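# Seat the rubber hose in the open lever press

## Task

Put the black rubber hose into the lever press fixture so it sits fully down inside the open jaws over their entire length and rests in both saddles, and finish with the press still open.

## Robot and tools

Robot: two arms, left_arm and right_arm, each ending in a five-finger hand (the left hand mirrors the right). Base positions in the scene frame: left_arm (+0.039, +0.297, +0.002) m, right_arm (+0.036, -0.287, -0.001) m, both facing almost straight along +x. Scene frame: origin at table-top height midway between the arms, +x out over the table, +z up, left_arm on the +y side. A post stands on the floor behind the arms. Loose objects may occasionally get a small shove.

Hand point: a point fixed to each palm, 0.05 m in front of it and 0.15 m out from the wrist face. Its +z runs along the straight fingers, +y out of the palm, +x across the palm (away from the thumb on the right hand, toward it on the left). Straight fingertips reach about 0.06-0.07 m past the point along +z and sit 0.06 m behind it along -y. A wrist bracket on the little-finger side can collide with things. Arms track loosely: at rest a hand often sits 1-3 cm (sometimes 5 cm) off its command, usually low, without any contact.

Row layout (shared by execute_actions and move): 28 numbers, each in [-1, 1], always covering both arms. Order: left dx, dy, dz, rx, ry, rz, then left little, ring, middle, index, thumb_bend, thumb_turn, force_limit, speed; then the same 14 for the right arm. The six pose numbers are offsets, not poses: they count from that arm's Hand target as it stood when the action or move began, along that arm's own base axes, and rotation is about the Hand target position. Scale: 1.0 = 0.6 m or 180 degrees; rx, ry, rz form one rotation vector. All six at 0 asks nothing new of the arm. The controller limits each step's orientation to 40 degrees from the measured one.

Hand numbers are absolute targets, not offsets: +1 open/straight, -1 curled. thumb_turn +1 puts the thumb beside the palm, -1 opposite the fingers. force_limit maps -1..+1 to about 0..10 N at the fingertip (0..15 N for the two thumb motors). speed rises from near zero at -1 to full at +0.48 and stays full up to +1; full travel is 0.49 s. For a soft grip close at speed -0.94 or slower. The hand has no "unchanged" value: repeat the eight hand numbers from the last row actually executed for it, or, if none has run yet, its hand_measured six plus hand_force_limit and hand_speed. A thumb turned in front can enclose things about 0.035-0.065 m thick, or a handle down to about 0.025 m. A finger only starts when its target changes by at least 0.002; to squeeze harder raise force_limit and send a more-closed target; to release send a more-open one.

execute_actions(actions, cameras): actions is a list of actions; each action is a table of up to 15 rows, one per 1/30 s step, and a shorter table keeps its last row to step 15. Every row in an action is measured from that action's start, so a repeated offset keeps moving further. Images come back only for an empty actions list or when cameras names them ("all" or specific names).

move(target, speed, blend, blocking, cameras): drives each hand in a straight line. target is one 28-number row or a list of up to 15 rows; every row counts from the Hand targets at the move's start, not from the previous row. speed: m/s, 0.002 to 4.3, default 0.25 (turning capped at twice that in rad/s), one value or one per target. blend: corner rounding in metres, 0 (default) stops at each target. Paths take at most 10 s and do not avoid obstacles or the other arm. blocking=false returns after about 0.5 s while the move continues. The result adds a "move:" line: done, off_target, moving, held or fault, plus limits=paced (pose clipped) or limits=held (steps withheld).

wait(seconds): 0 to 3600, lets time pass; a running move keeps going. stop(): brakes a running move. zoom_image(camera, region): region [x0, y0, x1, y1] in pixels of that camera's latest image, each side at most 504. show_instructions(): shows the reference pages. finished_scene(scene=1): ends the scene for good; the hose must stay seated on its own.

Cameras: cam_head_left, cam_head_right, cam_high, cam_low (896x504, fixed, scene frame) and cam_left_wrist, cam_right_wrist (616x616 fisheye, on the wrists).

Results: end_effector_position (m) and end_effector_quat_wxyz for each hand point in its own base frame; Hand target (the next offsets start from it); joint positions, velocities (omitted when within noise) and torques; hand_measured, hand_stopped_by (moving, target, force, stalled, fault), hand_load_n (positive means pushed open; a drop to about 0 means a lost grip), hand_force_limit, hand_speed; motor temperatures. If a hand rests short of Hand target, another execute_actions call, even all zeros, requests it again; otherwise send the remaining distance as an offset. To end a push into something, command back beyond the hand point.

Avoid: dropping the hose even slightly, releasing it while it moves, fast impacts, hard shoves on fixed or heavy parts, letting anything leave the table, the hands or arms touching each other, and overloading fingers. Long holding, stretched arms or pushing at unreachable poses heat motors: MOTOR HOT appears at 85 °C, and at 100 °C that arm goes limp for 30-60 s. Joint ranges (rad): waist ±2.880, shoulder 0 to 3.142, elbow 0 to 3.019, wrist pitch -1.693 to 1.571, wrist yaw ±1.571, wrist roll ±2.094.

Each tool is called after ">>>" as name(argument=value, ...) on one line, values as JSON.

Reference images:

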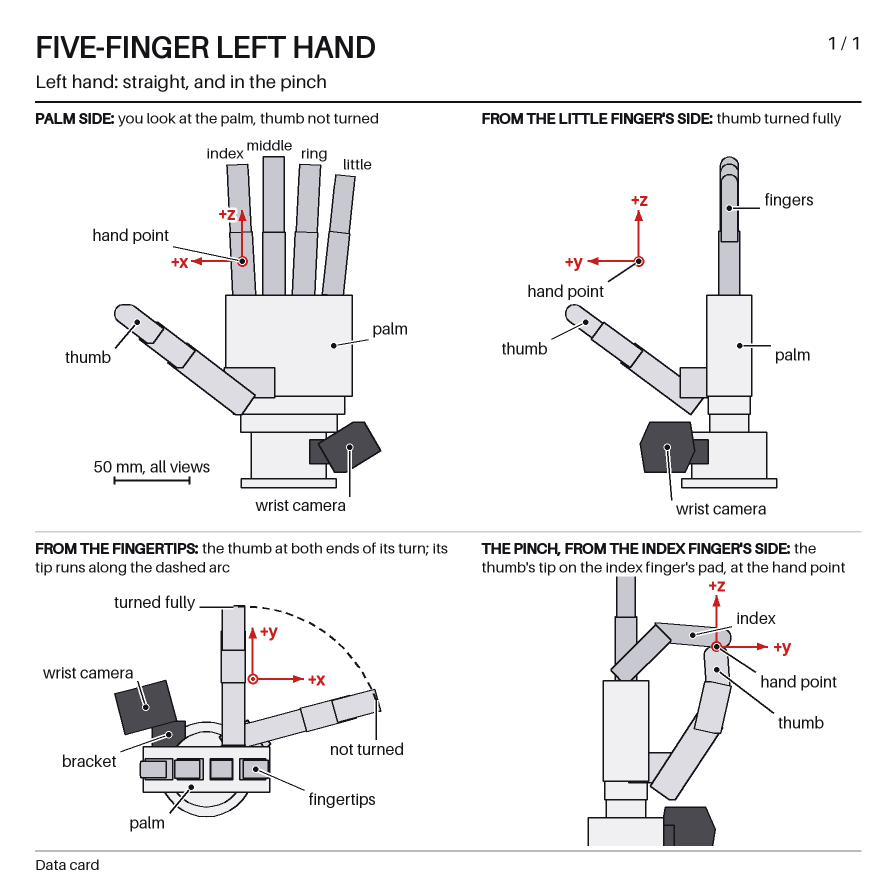

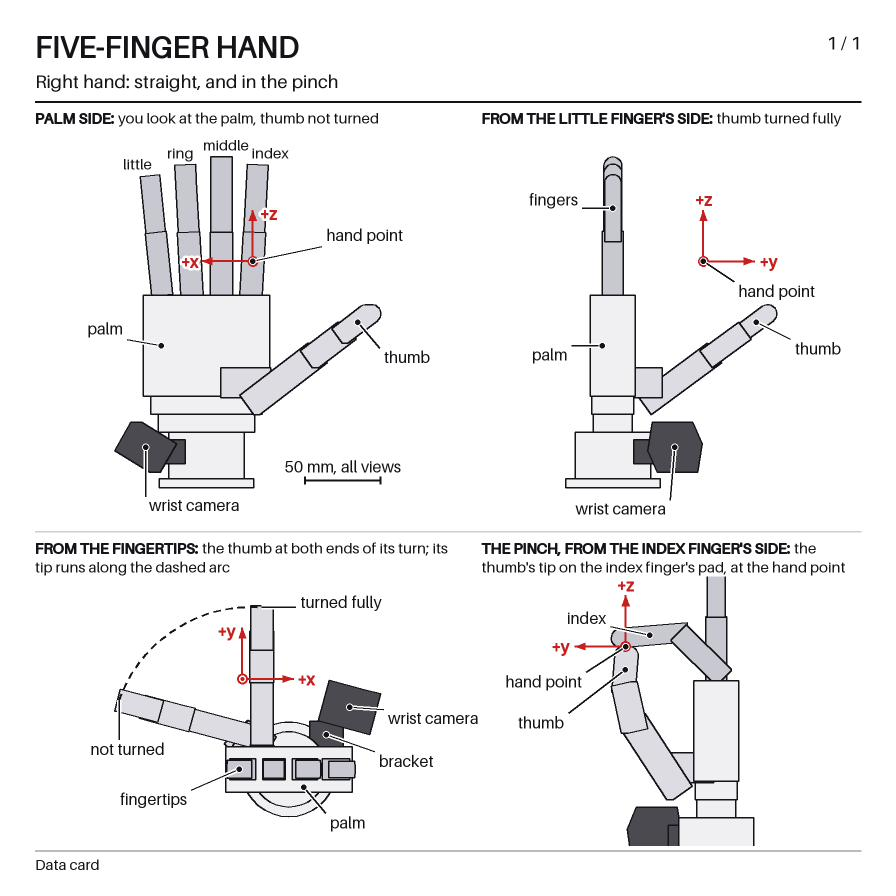

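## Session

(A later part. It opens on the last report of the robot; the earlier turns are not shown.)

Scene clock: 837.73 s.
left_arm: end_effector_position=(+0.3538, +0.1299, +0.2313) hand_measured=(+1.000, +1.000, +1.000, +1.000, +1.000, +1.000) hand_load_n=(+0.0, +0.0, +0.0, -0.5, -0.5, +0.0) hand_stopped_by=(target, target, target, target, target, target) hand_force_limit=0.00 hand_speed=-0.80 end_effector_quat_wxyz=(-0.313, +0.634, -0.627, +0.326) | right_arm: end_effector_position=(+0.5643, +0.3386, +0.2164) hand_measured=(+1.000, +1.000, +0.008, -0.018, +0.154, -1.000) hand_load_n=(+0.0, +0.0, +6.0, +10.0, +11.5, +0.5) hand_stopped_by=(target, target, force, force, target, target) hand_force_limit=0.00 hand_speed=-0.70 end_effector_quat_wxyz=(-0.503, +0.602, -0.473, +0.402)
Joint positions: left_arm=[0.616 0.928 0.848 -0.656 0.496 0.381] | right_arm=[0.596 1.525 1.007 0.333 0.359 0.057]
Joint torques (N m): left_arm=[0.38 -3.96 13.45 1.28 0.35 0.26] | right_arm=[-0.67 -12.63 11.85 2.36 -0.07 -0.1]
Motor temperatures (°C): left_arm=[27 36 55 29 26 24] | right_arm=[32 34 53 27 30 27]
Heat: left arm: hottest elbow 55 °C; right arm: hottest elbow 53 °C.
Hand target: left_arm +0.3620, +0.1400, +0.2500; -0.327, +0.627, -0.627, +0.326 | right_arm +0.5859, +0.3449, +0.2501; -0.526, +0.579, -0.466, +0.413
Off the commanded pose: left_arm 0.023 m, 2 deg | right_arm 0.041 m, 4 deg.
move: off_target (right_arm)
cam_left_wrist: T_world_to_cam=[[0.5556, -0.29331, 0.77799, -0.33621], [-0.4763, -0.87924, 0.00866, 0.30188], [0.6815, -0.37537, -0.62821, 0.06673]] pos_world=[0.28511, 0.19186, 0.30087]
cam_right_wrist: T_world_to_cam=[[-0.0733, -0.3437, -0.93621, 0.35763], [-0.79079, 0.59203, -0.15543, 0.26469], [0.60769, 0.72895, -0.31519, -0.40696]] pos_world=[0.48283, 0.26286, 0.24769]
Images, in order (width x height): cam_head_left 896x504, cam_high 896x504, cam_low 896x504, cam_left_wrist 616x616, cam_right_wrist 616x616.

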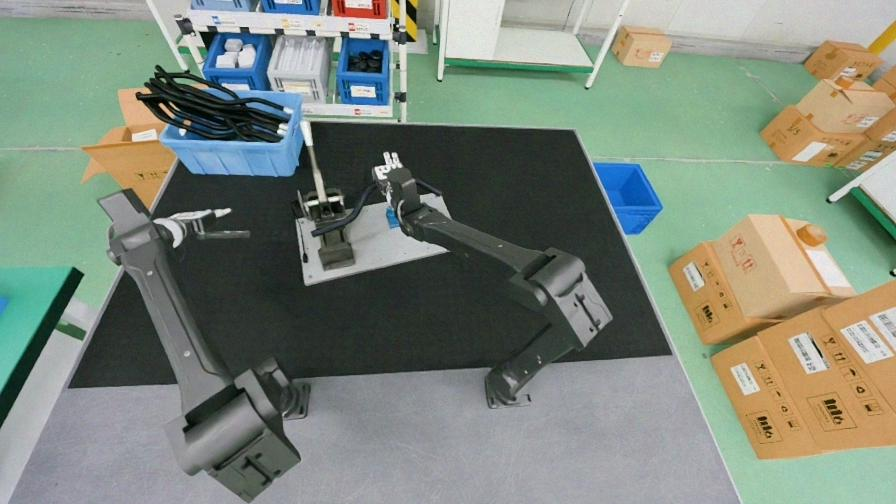

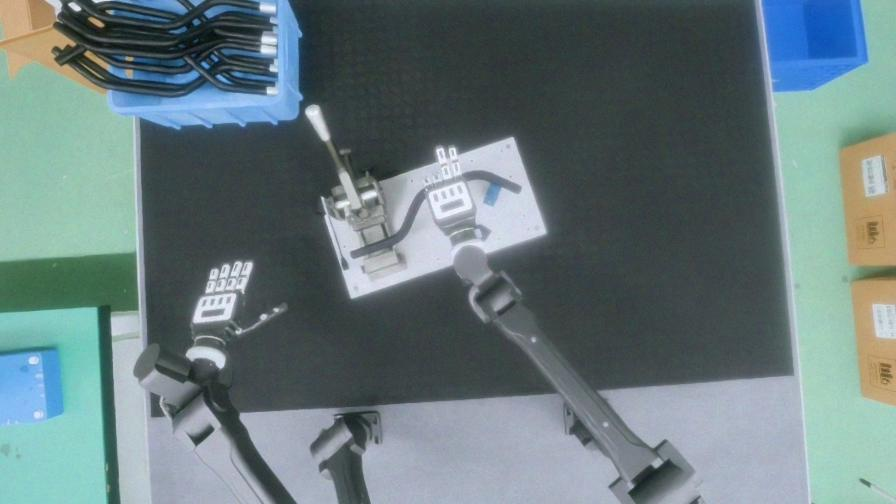

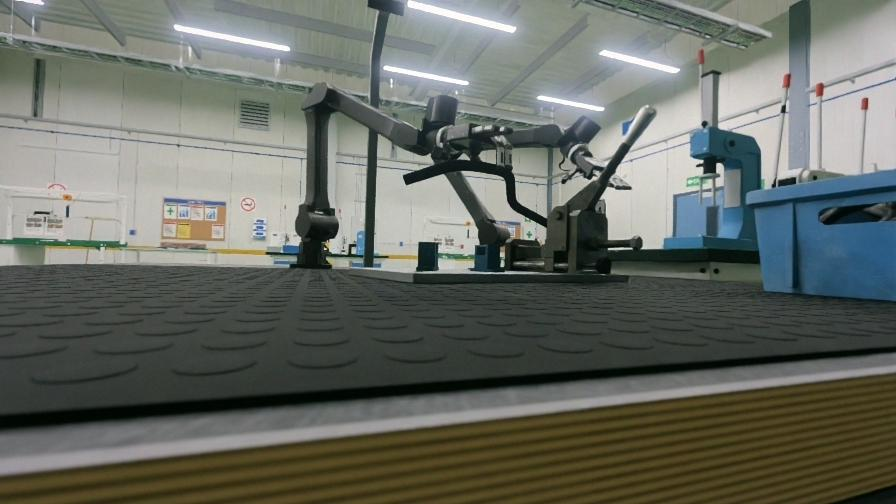

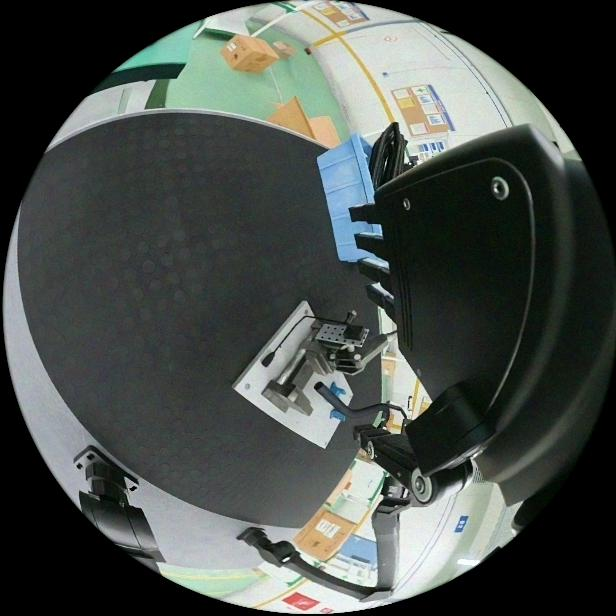

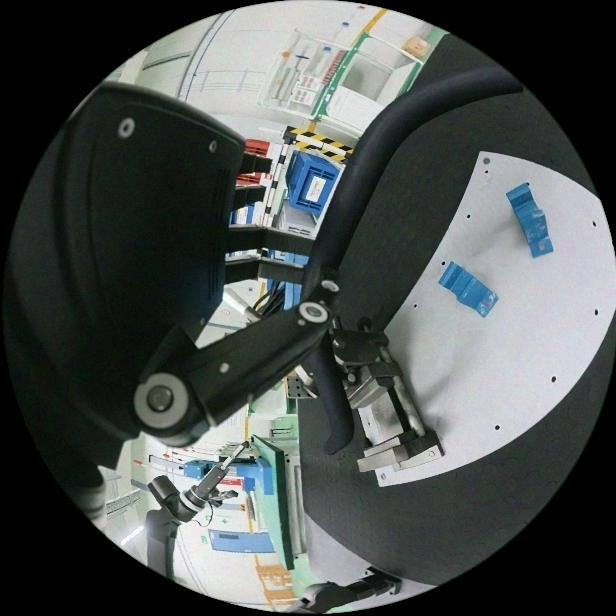

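>>> move(target=[0,0,0,0,0,0,1,1,1,1,1,1,0,-0.8,0.02,0.0333,-0.045,0,0,0,1,1,-0.3,-0.3,0.15,-1,0,-0.7], cameras=["cam_left_wrist","cam_right_wrist","cam_high","cam_head_left","cam_low"], speed=0.06)

>>> zoom_image(camera="cam_low", region=[370, 120, 620, 290])

>>> zoom_image(camera="cam_high", region=[320, 120, 540, 300])

>>> zoom_image(camera="cam_left_wrist", region=[230, 300, 400, 470])

>>> zoom_image(camera="cam_head_left", region=[280, 150, 480, 290])

Scene clock: 884.37 s.
left_arm: end_effector_position=(+0.3538, +0.1299, +0.2313) hand_measured=(+1.000, +1.000, +1.000, +1.000, +1.000, +1.000) hand_load_n=(+0.0, +0.0, +0.0, +0.0, +0.0, +0.0) hand_stopped_by=(target, target, target, target, target, target) hand_force_limit=0.00 hand_speed=-0.80 end_effector_quat_wxyz=(-0.313, +0.634, -0.627, +0.326) | right_arm: end_effector_position=(+0.5824, +0.3477, +0.1939) hand_measured=(+1.000, +1.000, +0.008, -0.018, +0.154, -1.000) hand_load_n=(+0.0, +0.0, +6.0, +10.0, +11.5, +0.0) hand_stopped_by=(target, target, force, force, target, target) hand_force_limit=0.00 hand_speed=-0.70 end_effector_quat_wxyz=(-0.502, +0.598, -0.475, +0.407)
Joint positions: left_arm=[0.616 0.928 0.848 -0.656 0.496 0.381] | right_arm=[0.596 1.607 1.034 0.394 0.373 0.057]
Joint torques (N m): left_arm=[0.38 -4.19 13.49 1.18 0.35 0.21] | right_arm=[0.79 -13.27 11.64 2.28 0.12 -0.07]
Motor temperatures (°C): left_arm=[27 36 56 29 26 24] | right_arm=[32 35 52 27 30 27]
Heat: left arm: hottest elbow 56 °C; right arm: hottest elbow 52 °C.
Hand target: left_arm +0.3620, +0.1400, +0.2500; -0.327, +0.627, -0.627, +0.326 | right_arm +0.5979, +0.3649, +0.2232; -0.526, +0.579, -0.466, +0.413
Off the commanded pose: left_arm 0.023 m, 2 deg | right_arm 0.037 m, 4 deg.
move: off_target (right_arm)
cam_left_wrist: T_world_to_cam=[[0.5556, -0.29331, 0.77799, -0.33621], [-0.4763, -0.87924, 0.00866, 0.30188], [0.6815, -0.37537, -0.62821, 0.06673]] pos_world=[0.28511, 0.19186, 0.30087]
cam_right_wrist: T_world_to_cam=[[-0.07275, -0.34203, -0.93687, 0.34026], [-0.78181, 0.60281, -0.15936, 0.26196], [0.61926, 0.72086, -0.31126, -0.43643]] pos_world=[0.49982, 0.27307, 0.22468]
Images, in order (width x height): cam_head_left 896x504, cam_high 896x504, cam_low 896x504, cam_left_wrist 616x616, cam_right_wrist 616x616.

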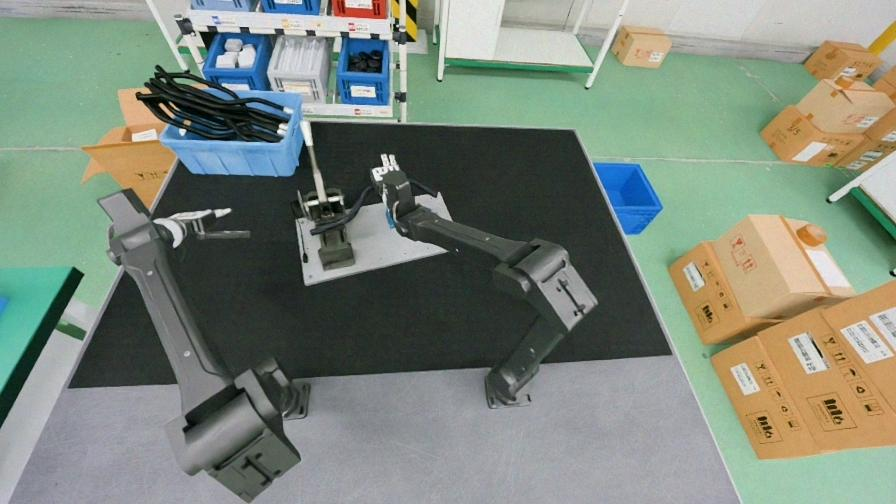

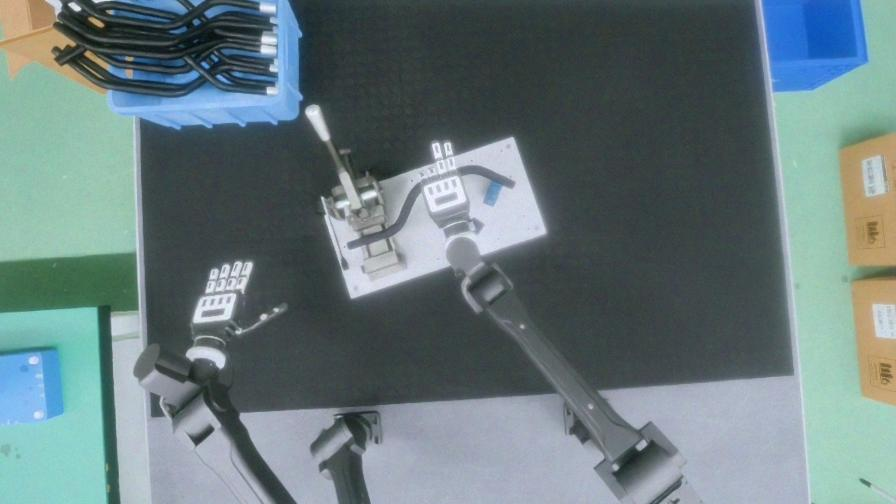

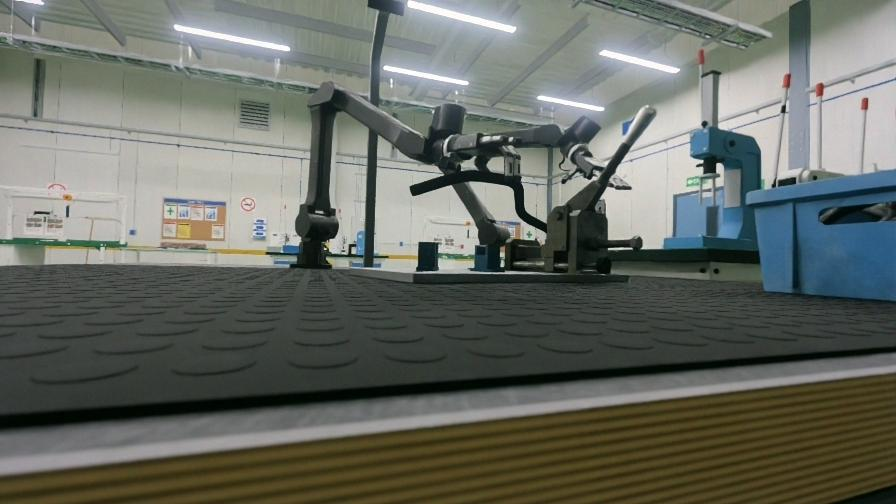

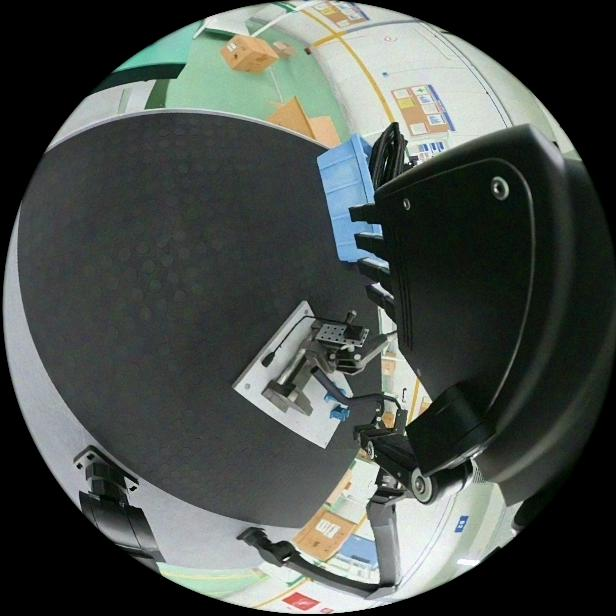

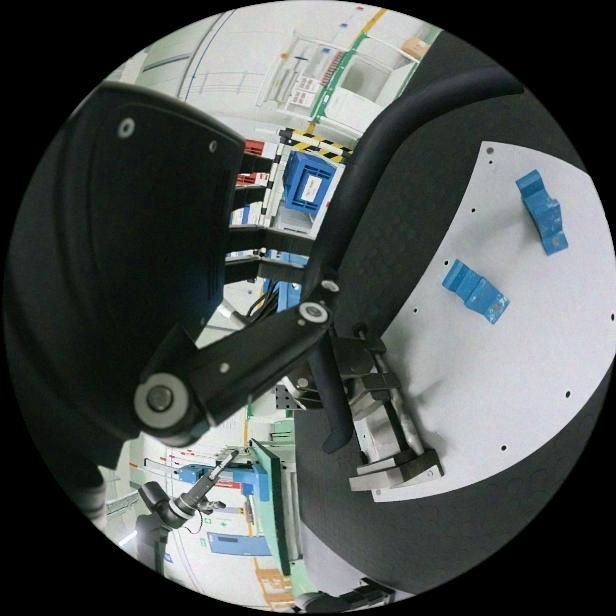

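Scaled by 2.016 from the camera's image (finer frame: 1280x720).

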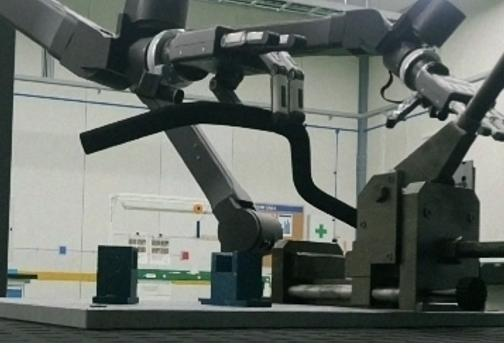

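Scaled by 2.291 from the camera's image (finer frame: 1280x720).

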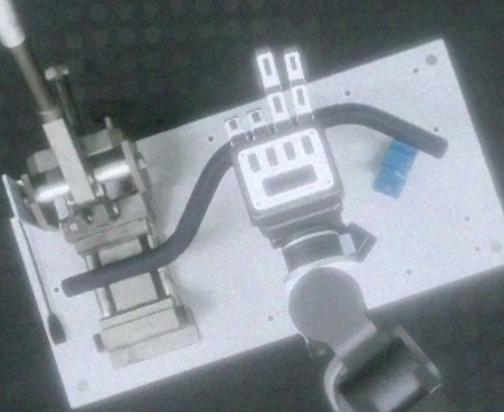

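Scaled by 2.965 from the camera's image (finer frame: 880x880).

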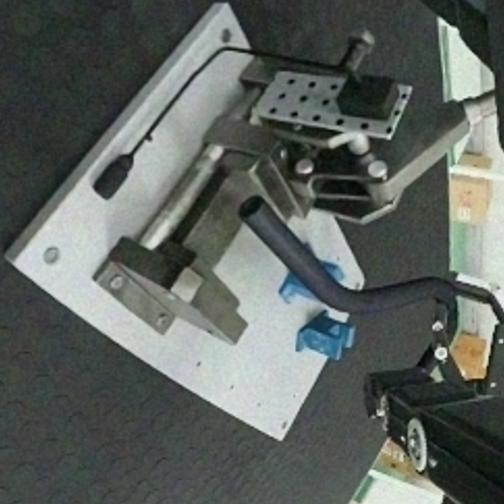

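Scaled by 2.520 from the camera's image (finer frame: 1280x720).

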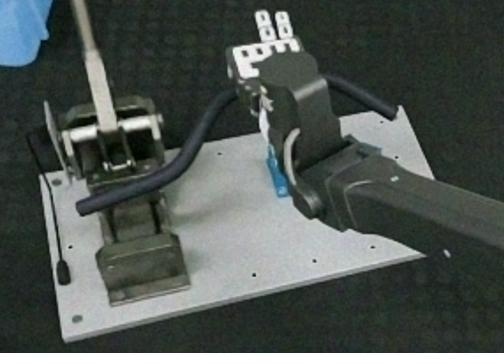

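>>> move(target=[0,0,0,0,0,0,1,1,1,1,1,1,0,-0.8,-0.0133,0.0183,-0.0667,0,0,0,1,1,-0.3,-0.3,0.15,-1,0,-0.7], cameras=["cam_left_wrist","cam_right_wrist","cam_high","cam_head_left","cam_low"], speed=0.05)

>>> zoom_image(camera="cam_low", region=[370, 120, 620, 290])

>>> zoom_image(camera="cam_high", region=[320, 120, 540, 300])

>>> zoom_image(camera="cam_left_wrist", region=[230, 300, 400, 470])

>>> zoom_image(camera="cam_head_left", region=[280, 150, 480, 290])

Scene clock: 917.40 s.
left_arm: end_effector_position=(+0.3538, +0.1299, +0.2313) hand_measured=(+1.000, +1.000, +1.000, +1.000, +1.000, +1.000) hand_load_n=(+0.0, +0.0, +0.0, +0.0, +0.0, +0.0) hand_stopped_by=(target, target, target, target, target, target) hand_force_limit=0.00 hand_speed=-0.80 end_effector_quat_wxyz=(-0.313, +0.634, -0.627, +0.326) | right_arm: end_effector_position=(+0.5878, +0.3640, +0.1794) hand_measured=(+1.000, +1.000, +0.008, -0.018, +0.154, -1.000) hand_load_n=(+0.0, +0.0, +6.0, +10.0, +12.0, +0.0) hand_stopped_by=(target, target, force, force, target, target) hand_force_limit=0.00 hand_speed=-0.70 end_effector_quat_wxyz=(-0.516, +0.584, -0.471, +0.413)
Joint positions: left_arm=[0.616 0.928 0.848 -0.656 0.496 0.381] | right_arm=[0.619 1.669 1.034 0.498 0.399 0.057]
Joint torques (N m): left_arm=[0.85 -4.19 13.45 1.28 0.34 0.22] | right_arm=[1.08 -13.51 8.49 2.25 0.11 -0.03]
Motor temperatures (°C): left_arm=[27 35 56 29 26 24] | right_arm=[32 34 48 27 30 27]
Heat: left arm: hottest elbow 56 °C; right arm: hottest elbow 48 °C.
Hand target: left_arm +0.3620, +0.1400, +0.2500; -0.327, +0.627, -0.627, +0.326 | right_arm +0.5899, +0.3759, +0.1831; -0.526, +0.579, -0.466, +0.413
Off the commanded pose: left_arm 0.023 m, 2 deg | right_arm 0.013 m, 1 deg.
move: off_target (right_arm)
cam_left_wrist: T_world_to_cam=[[0.5556, -0.29331, 0.77799, -0.33621], [-0.4763, -0.87924, 0.00866, 0.30188], [0.6815, -0.37537, -0.62821, 0.06673]] pos_world=[0.28511, 0.19186, 0.30087]
cam_right_wrist: T_world_to_cam=[[-0.03921, -0.3225, -0.94576, 0.30751], [-0.77377, 0.60867, -0.17547, 0.25], [0.63225, 0.72492, -0.27341, -0.47202]] pos_world=[0.50393, 0.28918, 0.20564]
Images, in order (width x height): cam_head_left 896x504, cam_high 896x504, cam_low 896x504, cam_left_wrist 616x616, cam_right_wrist 616x616.

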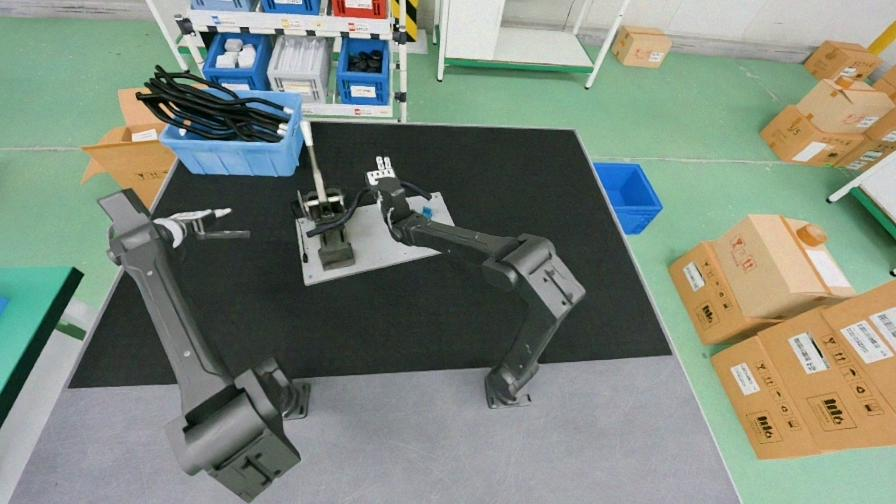

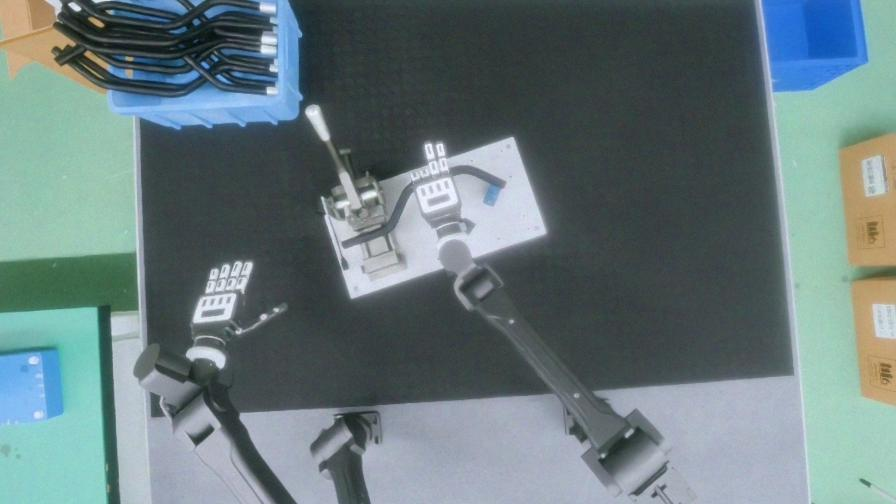

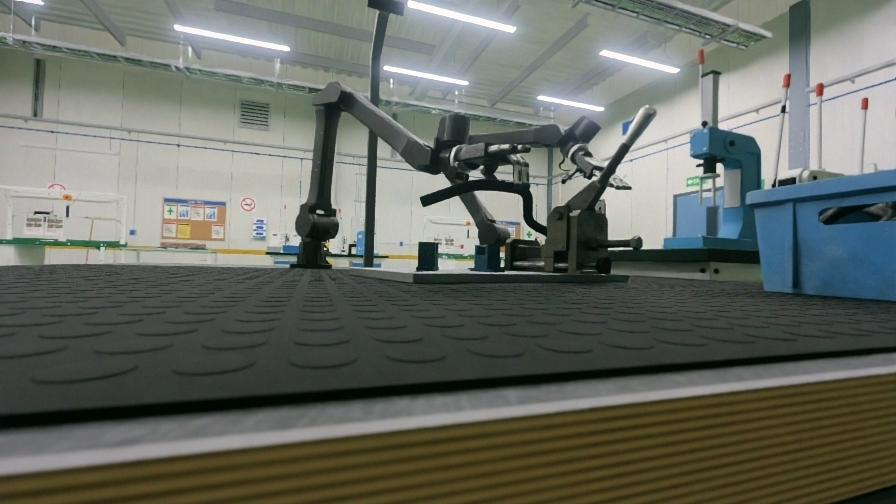

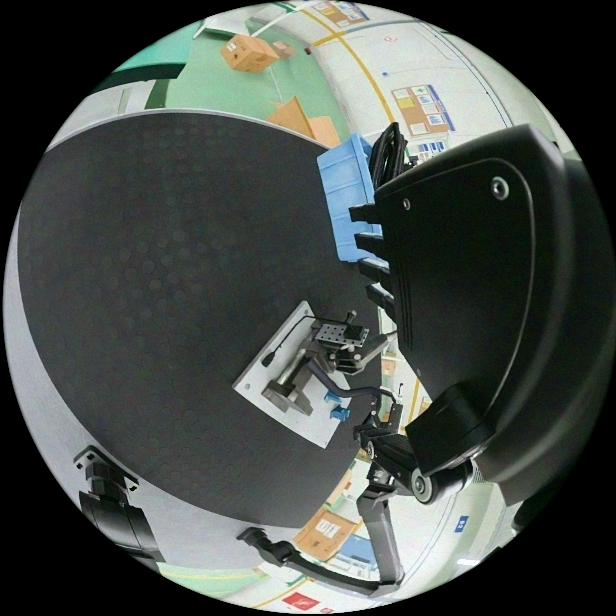

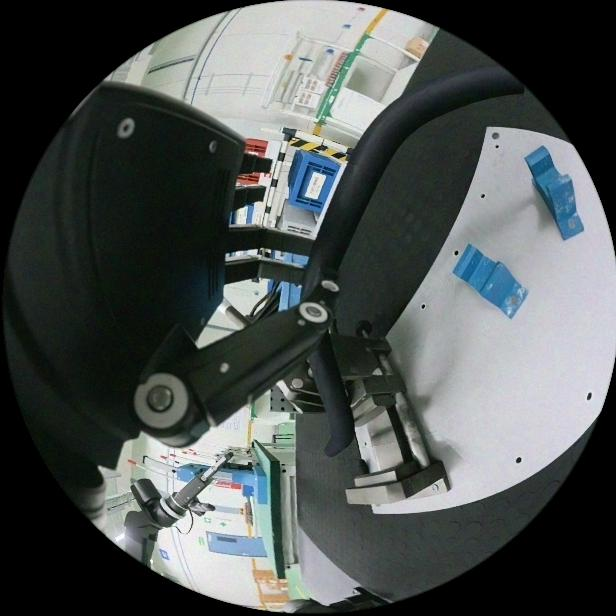

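Scaled by 2.016 from the camera's image (finer frame: 1280x720).

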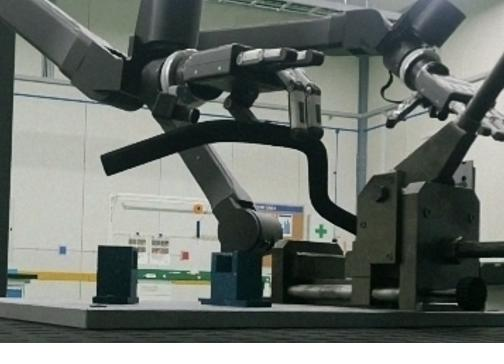

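Scaled by 2.291 from the camera's image (finer frame: 1280x720).

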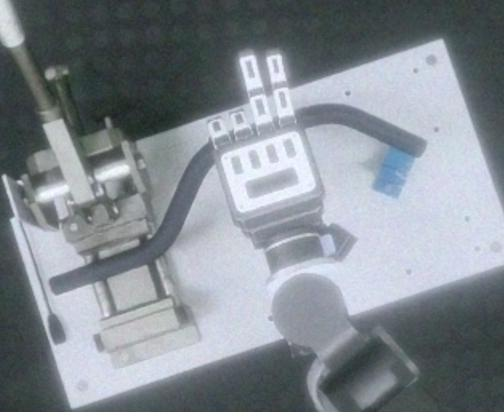

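Scaled by 2.965 from the camera's image (finer frame: 880x880).

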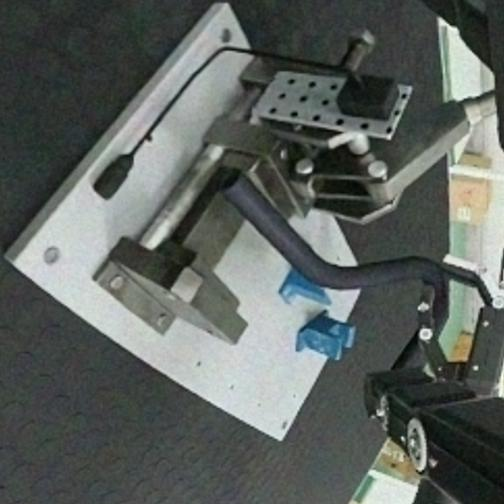

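Scaled by 2.520 from the camera's image (finer frame: 1280x720).

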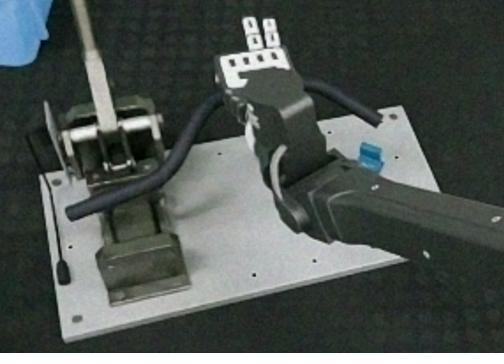

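>>> move(target=[0,0,0,0,0,0,1,1,1,1,1,1,0,-0.8,-0.0267,-0.01,-0.04,0,0,0,1,1,-0.3,-0.3,0.15,-1,0,-0.7], cameras=["cam_left_wrist","cam_high","cam_low"], speed=0.05)

>>> zoom_image(camera="cam_low", region=[370, 120, 620, 290])

>>> zoom_image(camera="cam_high", region=[320, 120, 540, 300])

>>> zoom_image(camera="cam_left_wrist", region=[230, 300, 400, 470])

Scene clock: 952.23 s.
left_arm: end_effector_position=(+0.3538, +0.1299, +0.2313) hand_measured=(+1.000, +1.000, +1.000, +1.000, +1.000, +1.000) hand_load_n=(+0.0, +0.0, +0.0, +0.0, +0.0, +0.0) hand_stopped_by=(target, target, target, target, target, target) hand_force_limit=0.00 hand_speed=-0.80 end_effector_quat_wxyz=(-0.313, +0.634, -0.627, +0.326) | right_arm: end_effector_position=(+0.5780, +0.3622, +0.1671) hand_measured=(+1.000, +1.000, +0.008, -0.018, +0.154, -1.000) hand_load_n=(+0.0, +0.0, +6.0, +10.0, +12.0, +0.5) hand_stopped_by=(target, target, force, force, target, target) hand_force_limit=0.00 hand_speed=-0.70 end_effector_quat_wxyz=(-0.523, +0.578, -0.469, +0.416)
Joint positions: left_arm=[0.616 0.928 0.848 -0.656 0.496 0.381] | right_arm=[0.628 1.676 0.984 0.575 0.408 0.057]
Joint torques (N m): left_arm=[0.44 -3.78 13.42 1.26 0.37 0.24] | right_arm=[1.03 -13.27 6.68 2.15 0.11 -0.02]
Motor temperatures (°C): left_arm=[27 35 56 29 26 24] | right_arm=[32 34 45 27 30 27]
Heat: left arm: hottest elbow 56 °C; right arm: hottest elbow 45 °C.
Hand target: left_arm +0.3620, +0.1400, +0.2500; -0.327, +0.627, -0.627, +0.326 | right_arm +0.5740, +0.3699, +0.1592; -0.526, +0.579, -0.466, +0.413
Off the commanded pose: left_arm 0.023 m, 2 deg | right_arm 0.012 m, 1 deg.
move: off_target (right_arm)
cam_left_wrist: T_world_to_cam=[[0.5556, -0.29331, 0.77799, -0.33621], [-0.4763, -0.87924, 0.00866, 0.30188], [0.6815, -0.37537, -0.62821, 0.06673]] pos_world=[0.28511, 0.19186, 0.30087]
Images, in order (width x height): cam_high 896x504, cam_low 896x504, cam_left_wrist 616x616.

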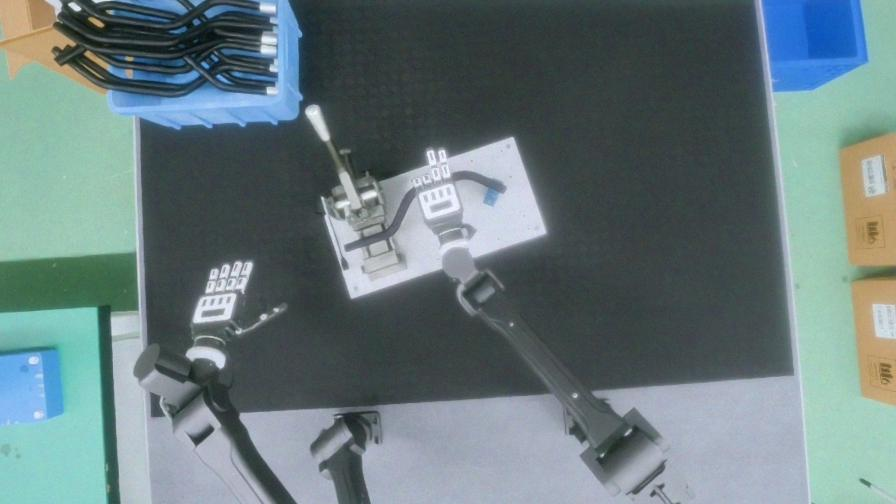

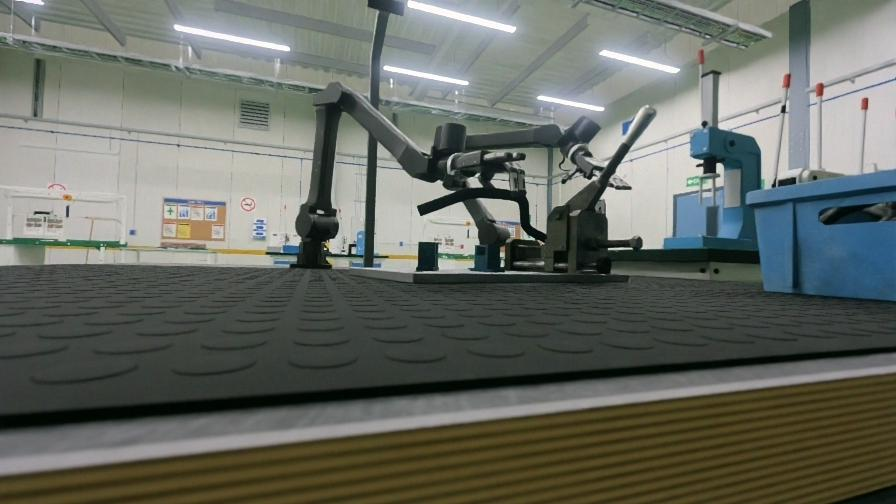

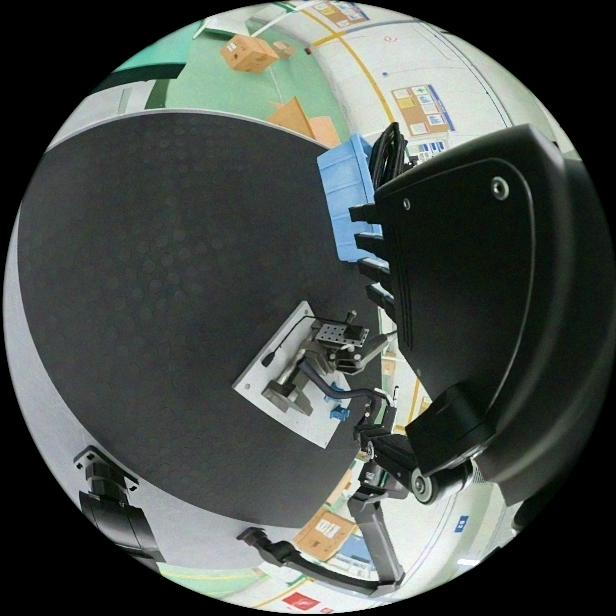

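Scaled by 2.016 from the camera's image (finer frame: 1280x720).

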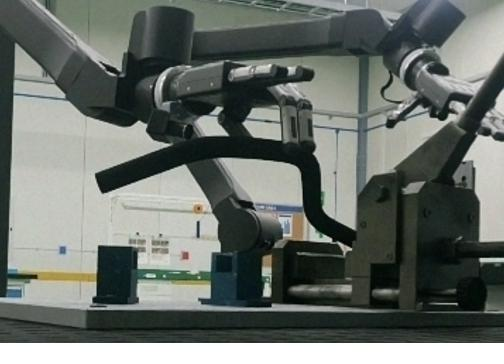

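Scaled by 2.291 from the camera's image (finer frame: 1280x720).

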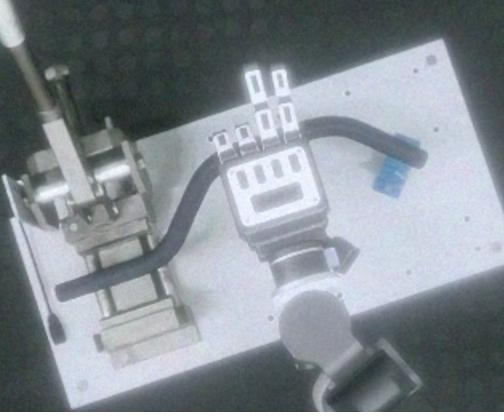

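Scaled by 2.965 from the camera's image (finer frame: 880x880).

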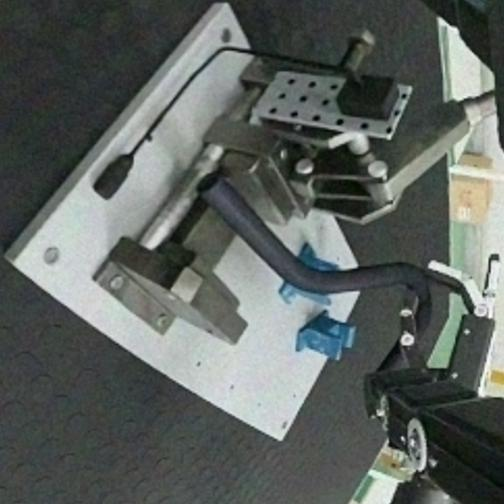

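>>> move(target=[0,0,0,0,0,0,1,1,1,1,1,1,0,-0.8,-0.02,0.0,-0.0833,0,0,0,1,1,-0.3,-0.3,0.15,-1,0,-0.7], cameras=["cam_left_wrist","cam_high","cam_low","cam_head_left"], speed=0.05)

>>> zoom_image(camera="cam_low", region=[370, 120, 620, 290])

>>> zoom_image(camera="cam_high", region=[320, 120, 540, 300])

>>> zoom_image(camera="cam_left_wrist", region=[230, 300, 400, 470])

>>> zoom_image(camera="cam_head_left", region=[280, 150, 480, 290])

Scene clock: 978.07 s.
left_arm: end_effector_position=(+0.3538, +0.1299, +0.2313) hand_measured=(+1.000, +1.000, +1.000, +1.000, +1.000, +1.000) hand_load_n=(+0.0, +0.0, +0.0, +0.0, +0.0, +0.0) hand_stopped_by=(target, target, target, target, target, target) hand_force_limit=0.00 hand_speed=-0.80 end_effector_quat_wxyz=(-0.313, +0.634, -0.627, +0.326) | right_arm: end_effector_position=(+0.5675, +0.3625, +0.1173) hand_measured=(+1.000, +1.000, +0.008, -0.018, +0.154, -1.000) hand_load_n=(+0.0, +0.0, +6.0, +10.0, +11.5, +0.0) hand_stopped_by=(target, target, force, force, target, target) hand_force_limit=0.00 hand_speed=-0.70 end_effector_quat_wxyz=(-0.523, +0.577, -0.469, +0.417)
Joint positions: left_arm=[0.616 0.928 0.848 -0.656 0.496 0.381] | right_arm=[0.641 1.758 0.921 0.721 0.423 0.057]
Joint torques (N m): left_arm=[0.32 -4.13 13.5 1.28 0.37 0.21] | right_arm=[1.08 -13.51 5.85 2.24 0.1 0]
Motor temperatures (°C): left_arm=[27 35 57 28 26 24] | right_arm=[32 35 43 27 30 27]
Heat: left arm: hottest elbow 57 °C; right arm: hottest elbow 43 °C.
Hand target: left_arm +0.3620, +0.1400, +0.2500; -0.327, +0.627, -0.627, +0.326 | right_arm +0.5619, +0.3699, +0.1093; -0.526, +0.579, -0.466, +0.413
Off the commanded pose: left_arm 0.023 m, 2 deg | right_arm 0.012 m, 1 deg.
move: off_target (right_arm)
cam_left_wrist: T_world_to_cam=[[0.5556, -0.29331, 0.77799, -0.33621], [-0.4763, -0.87924, 0.00866, 0.30188], [0.6815, -0.37537, -0.62821, 0.06673]] pos_world=[0.28511, 0.19186, 0.30087]
Images, in order (width x height): cam_head_left 896x504, cam_high 896x504, cam_low 896x504, cam_left_wrist 616x616.

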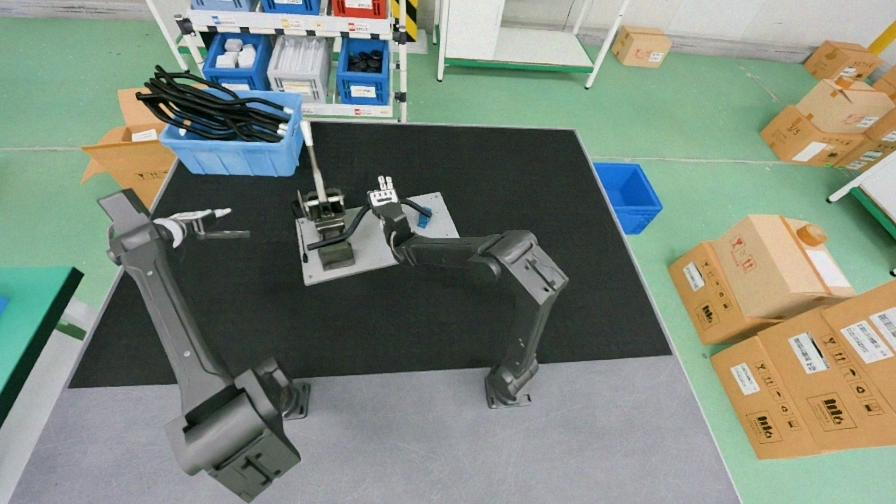

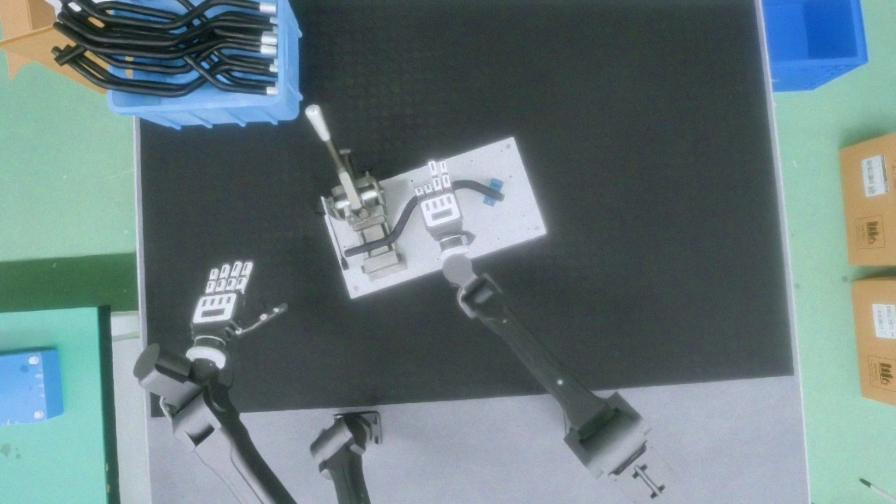

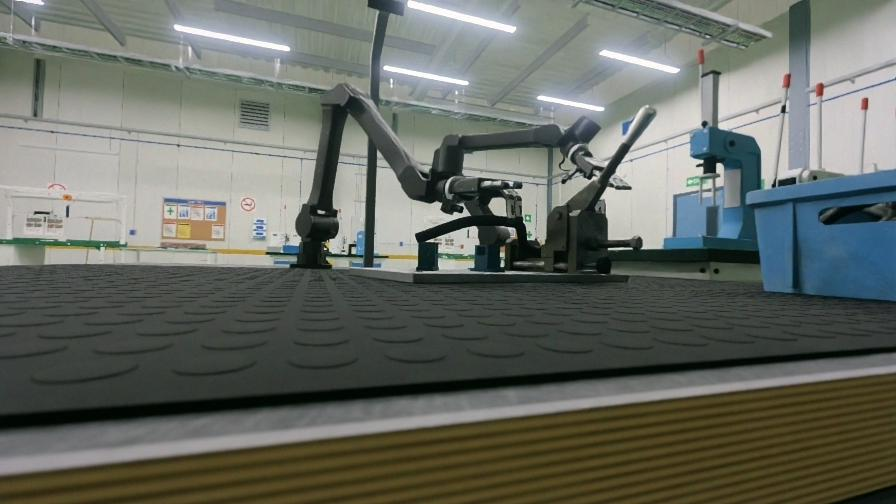

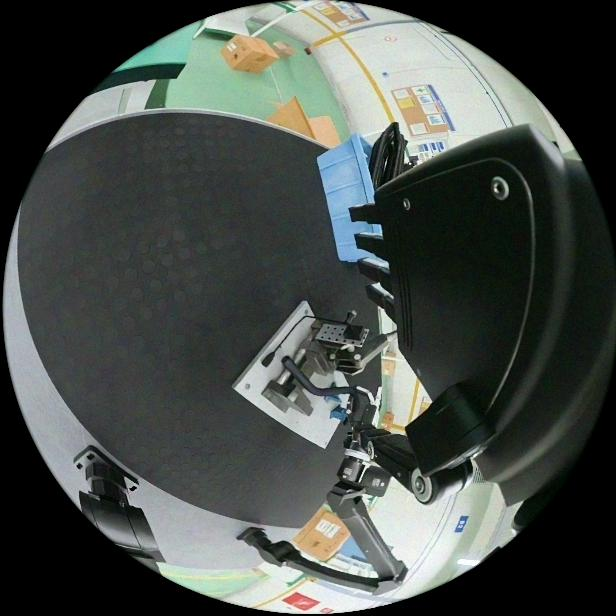

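Scaled by 2.016 from the camera's image (finer frame: 1280x720).

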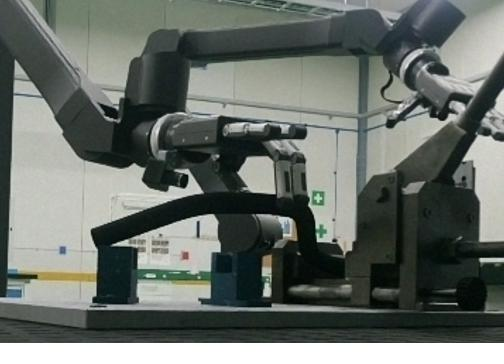

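Scaled by 2.291 from the camera's image (finer frame: 1280x720).

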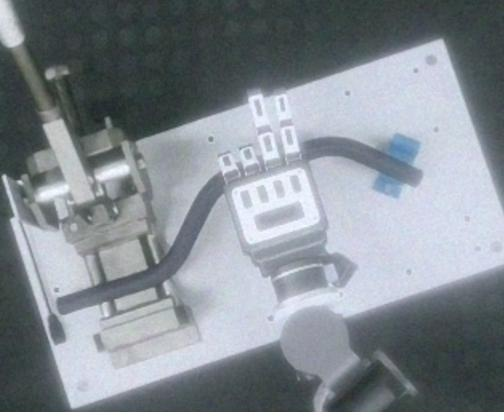

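Scaled by 2.965 from the camera's image (finer frame: 880x880).

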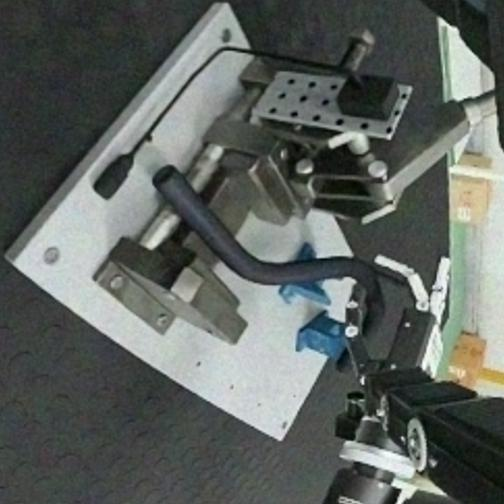

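Scaled by 2.520 from the camera's image (finer frame: 1280x720).

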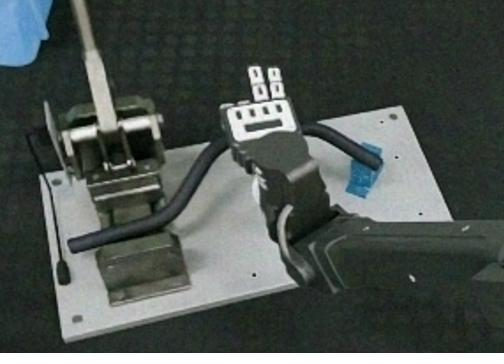

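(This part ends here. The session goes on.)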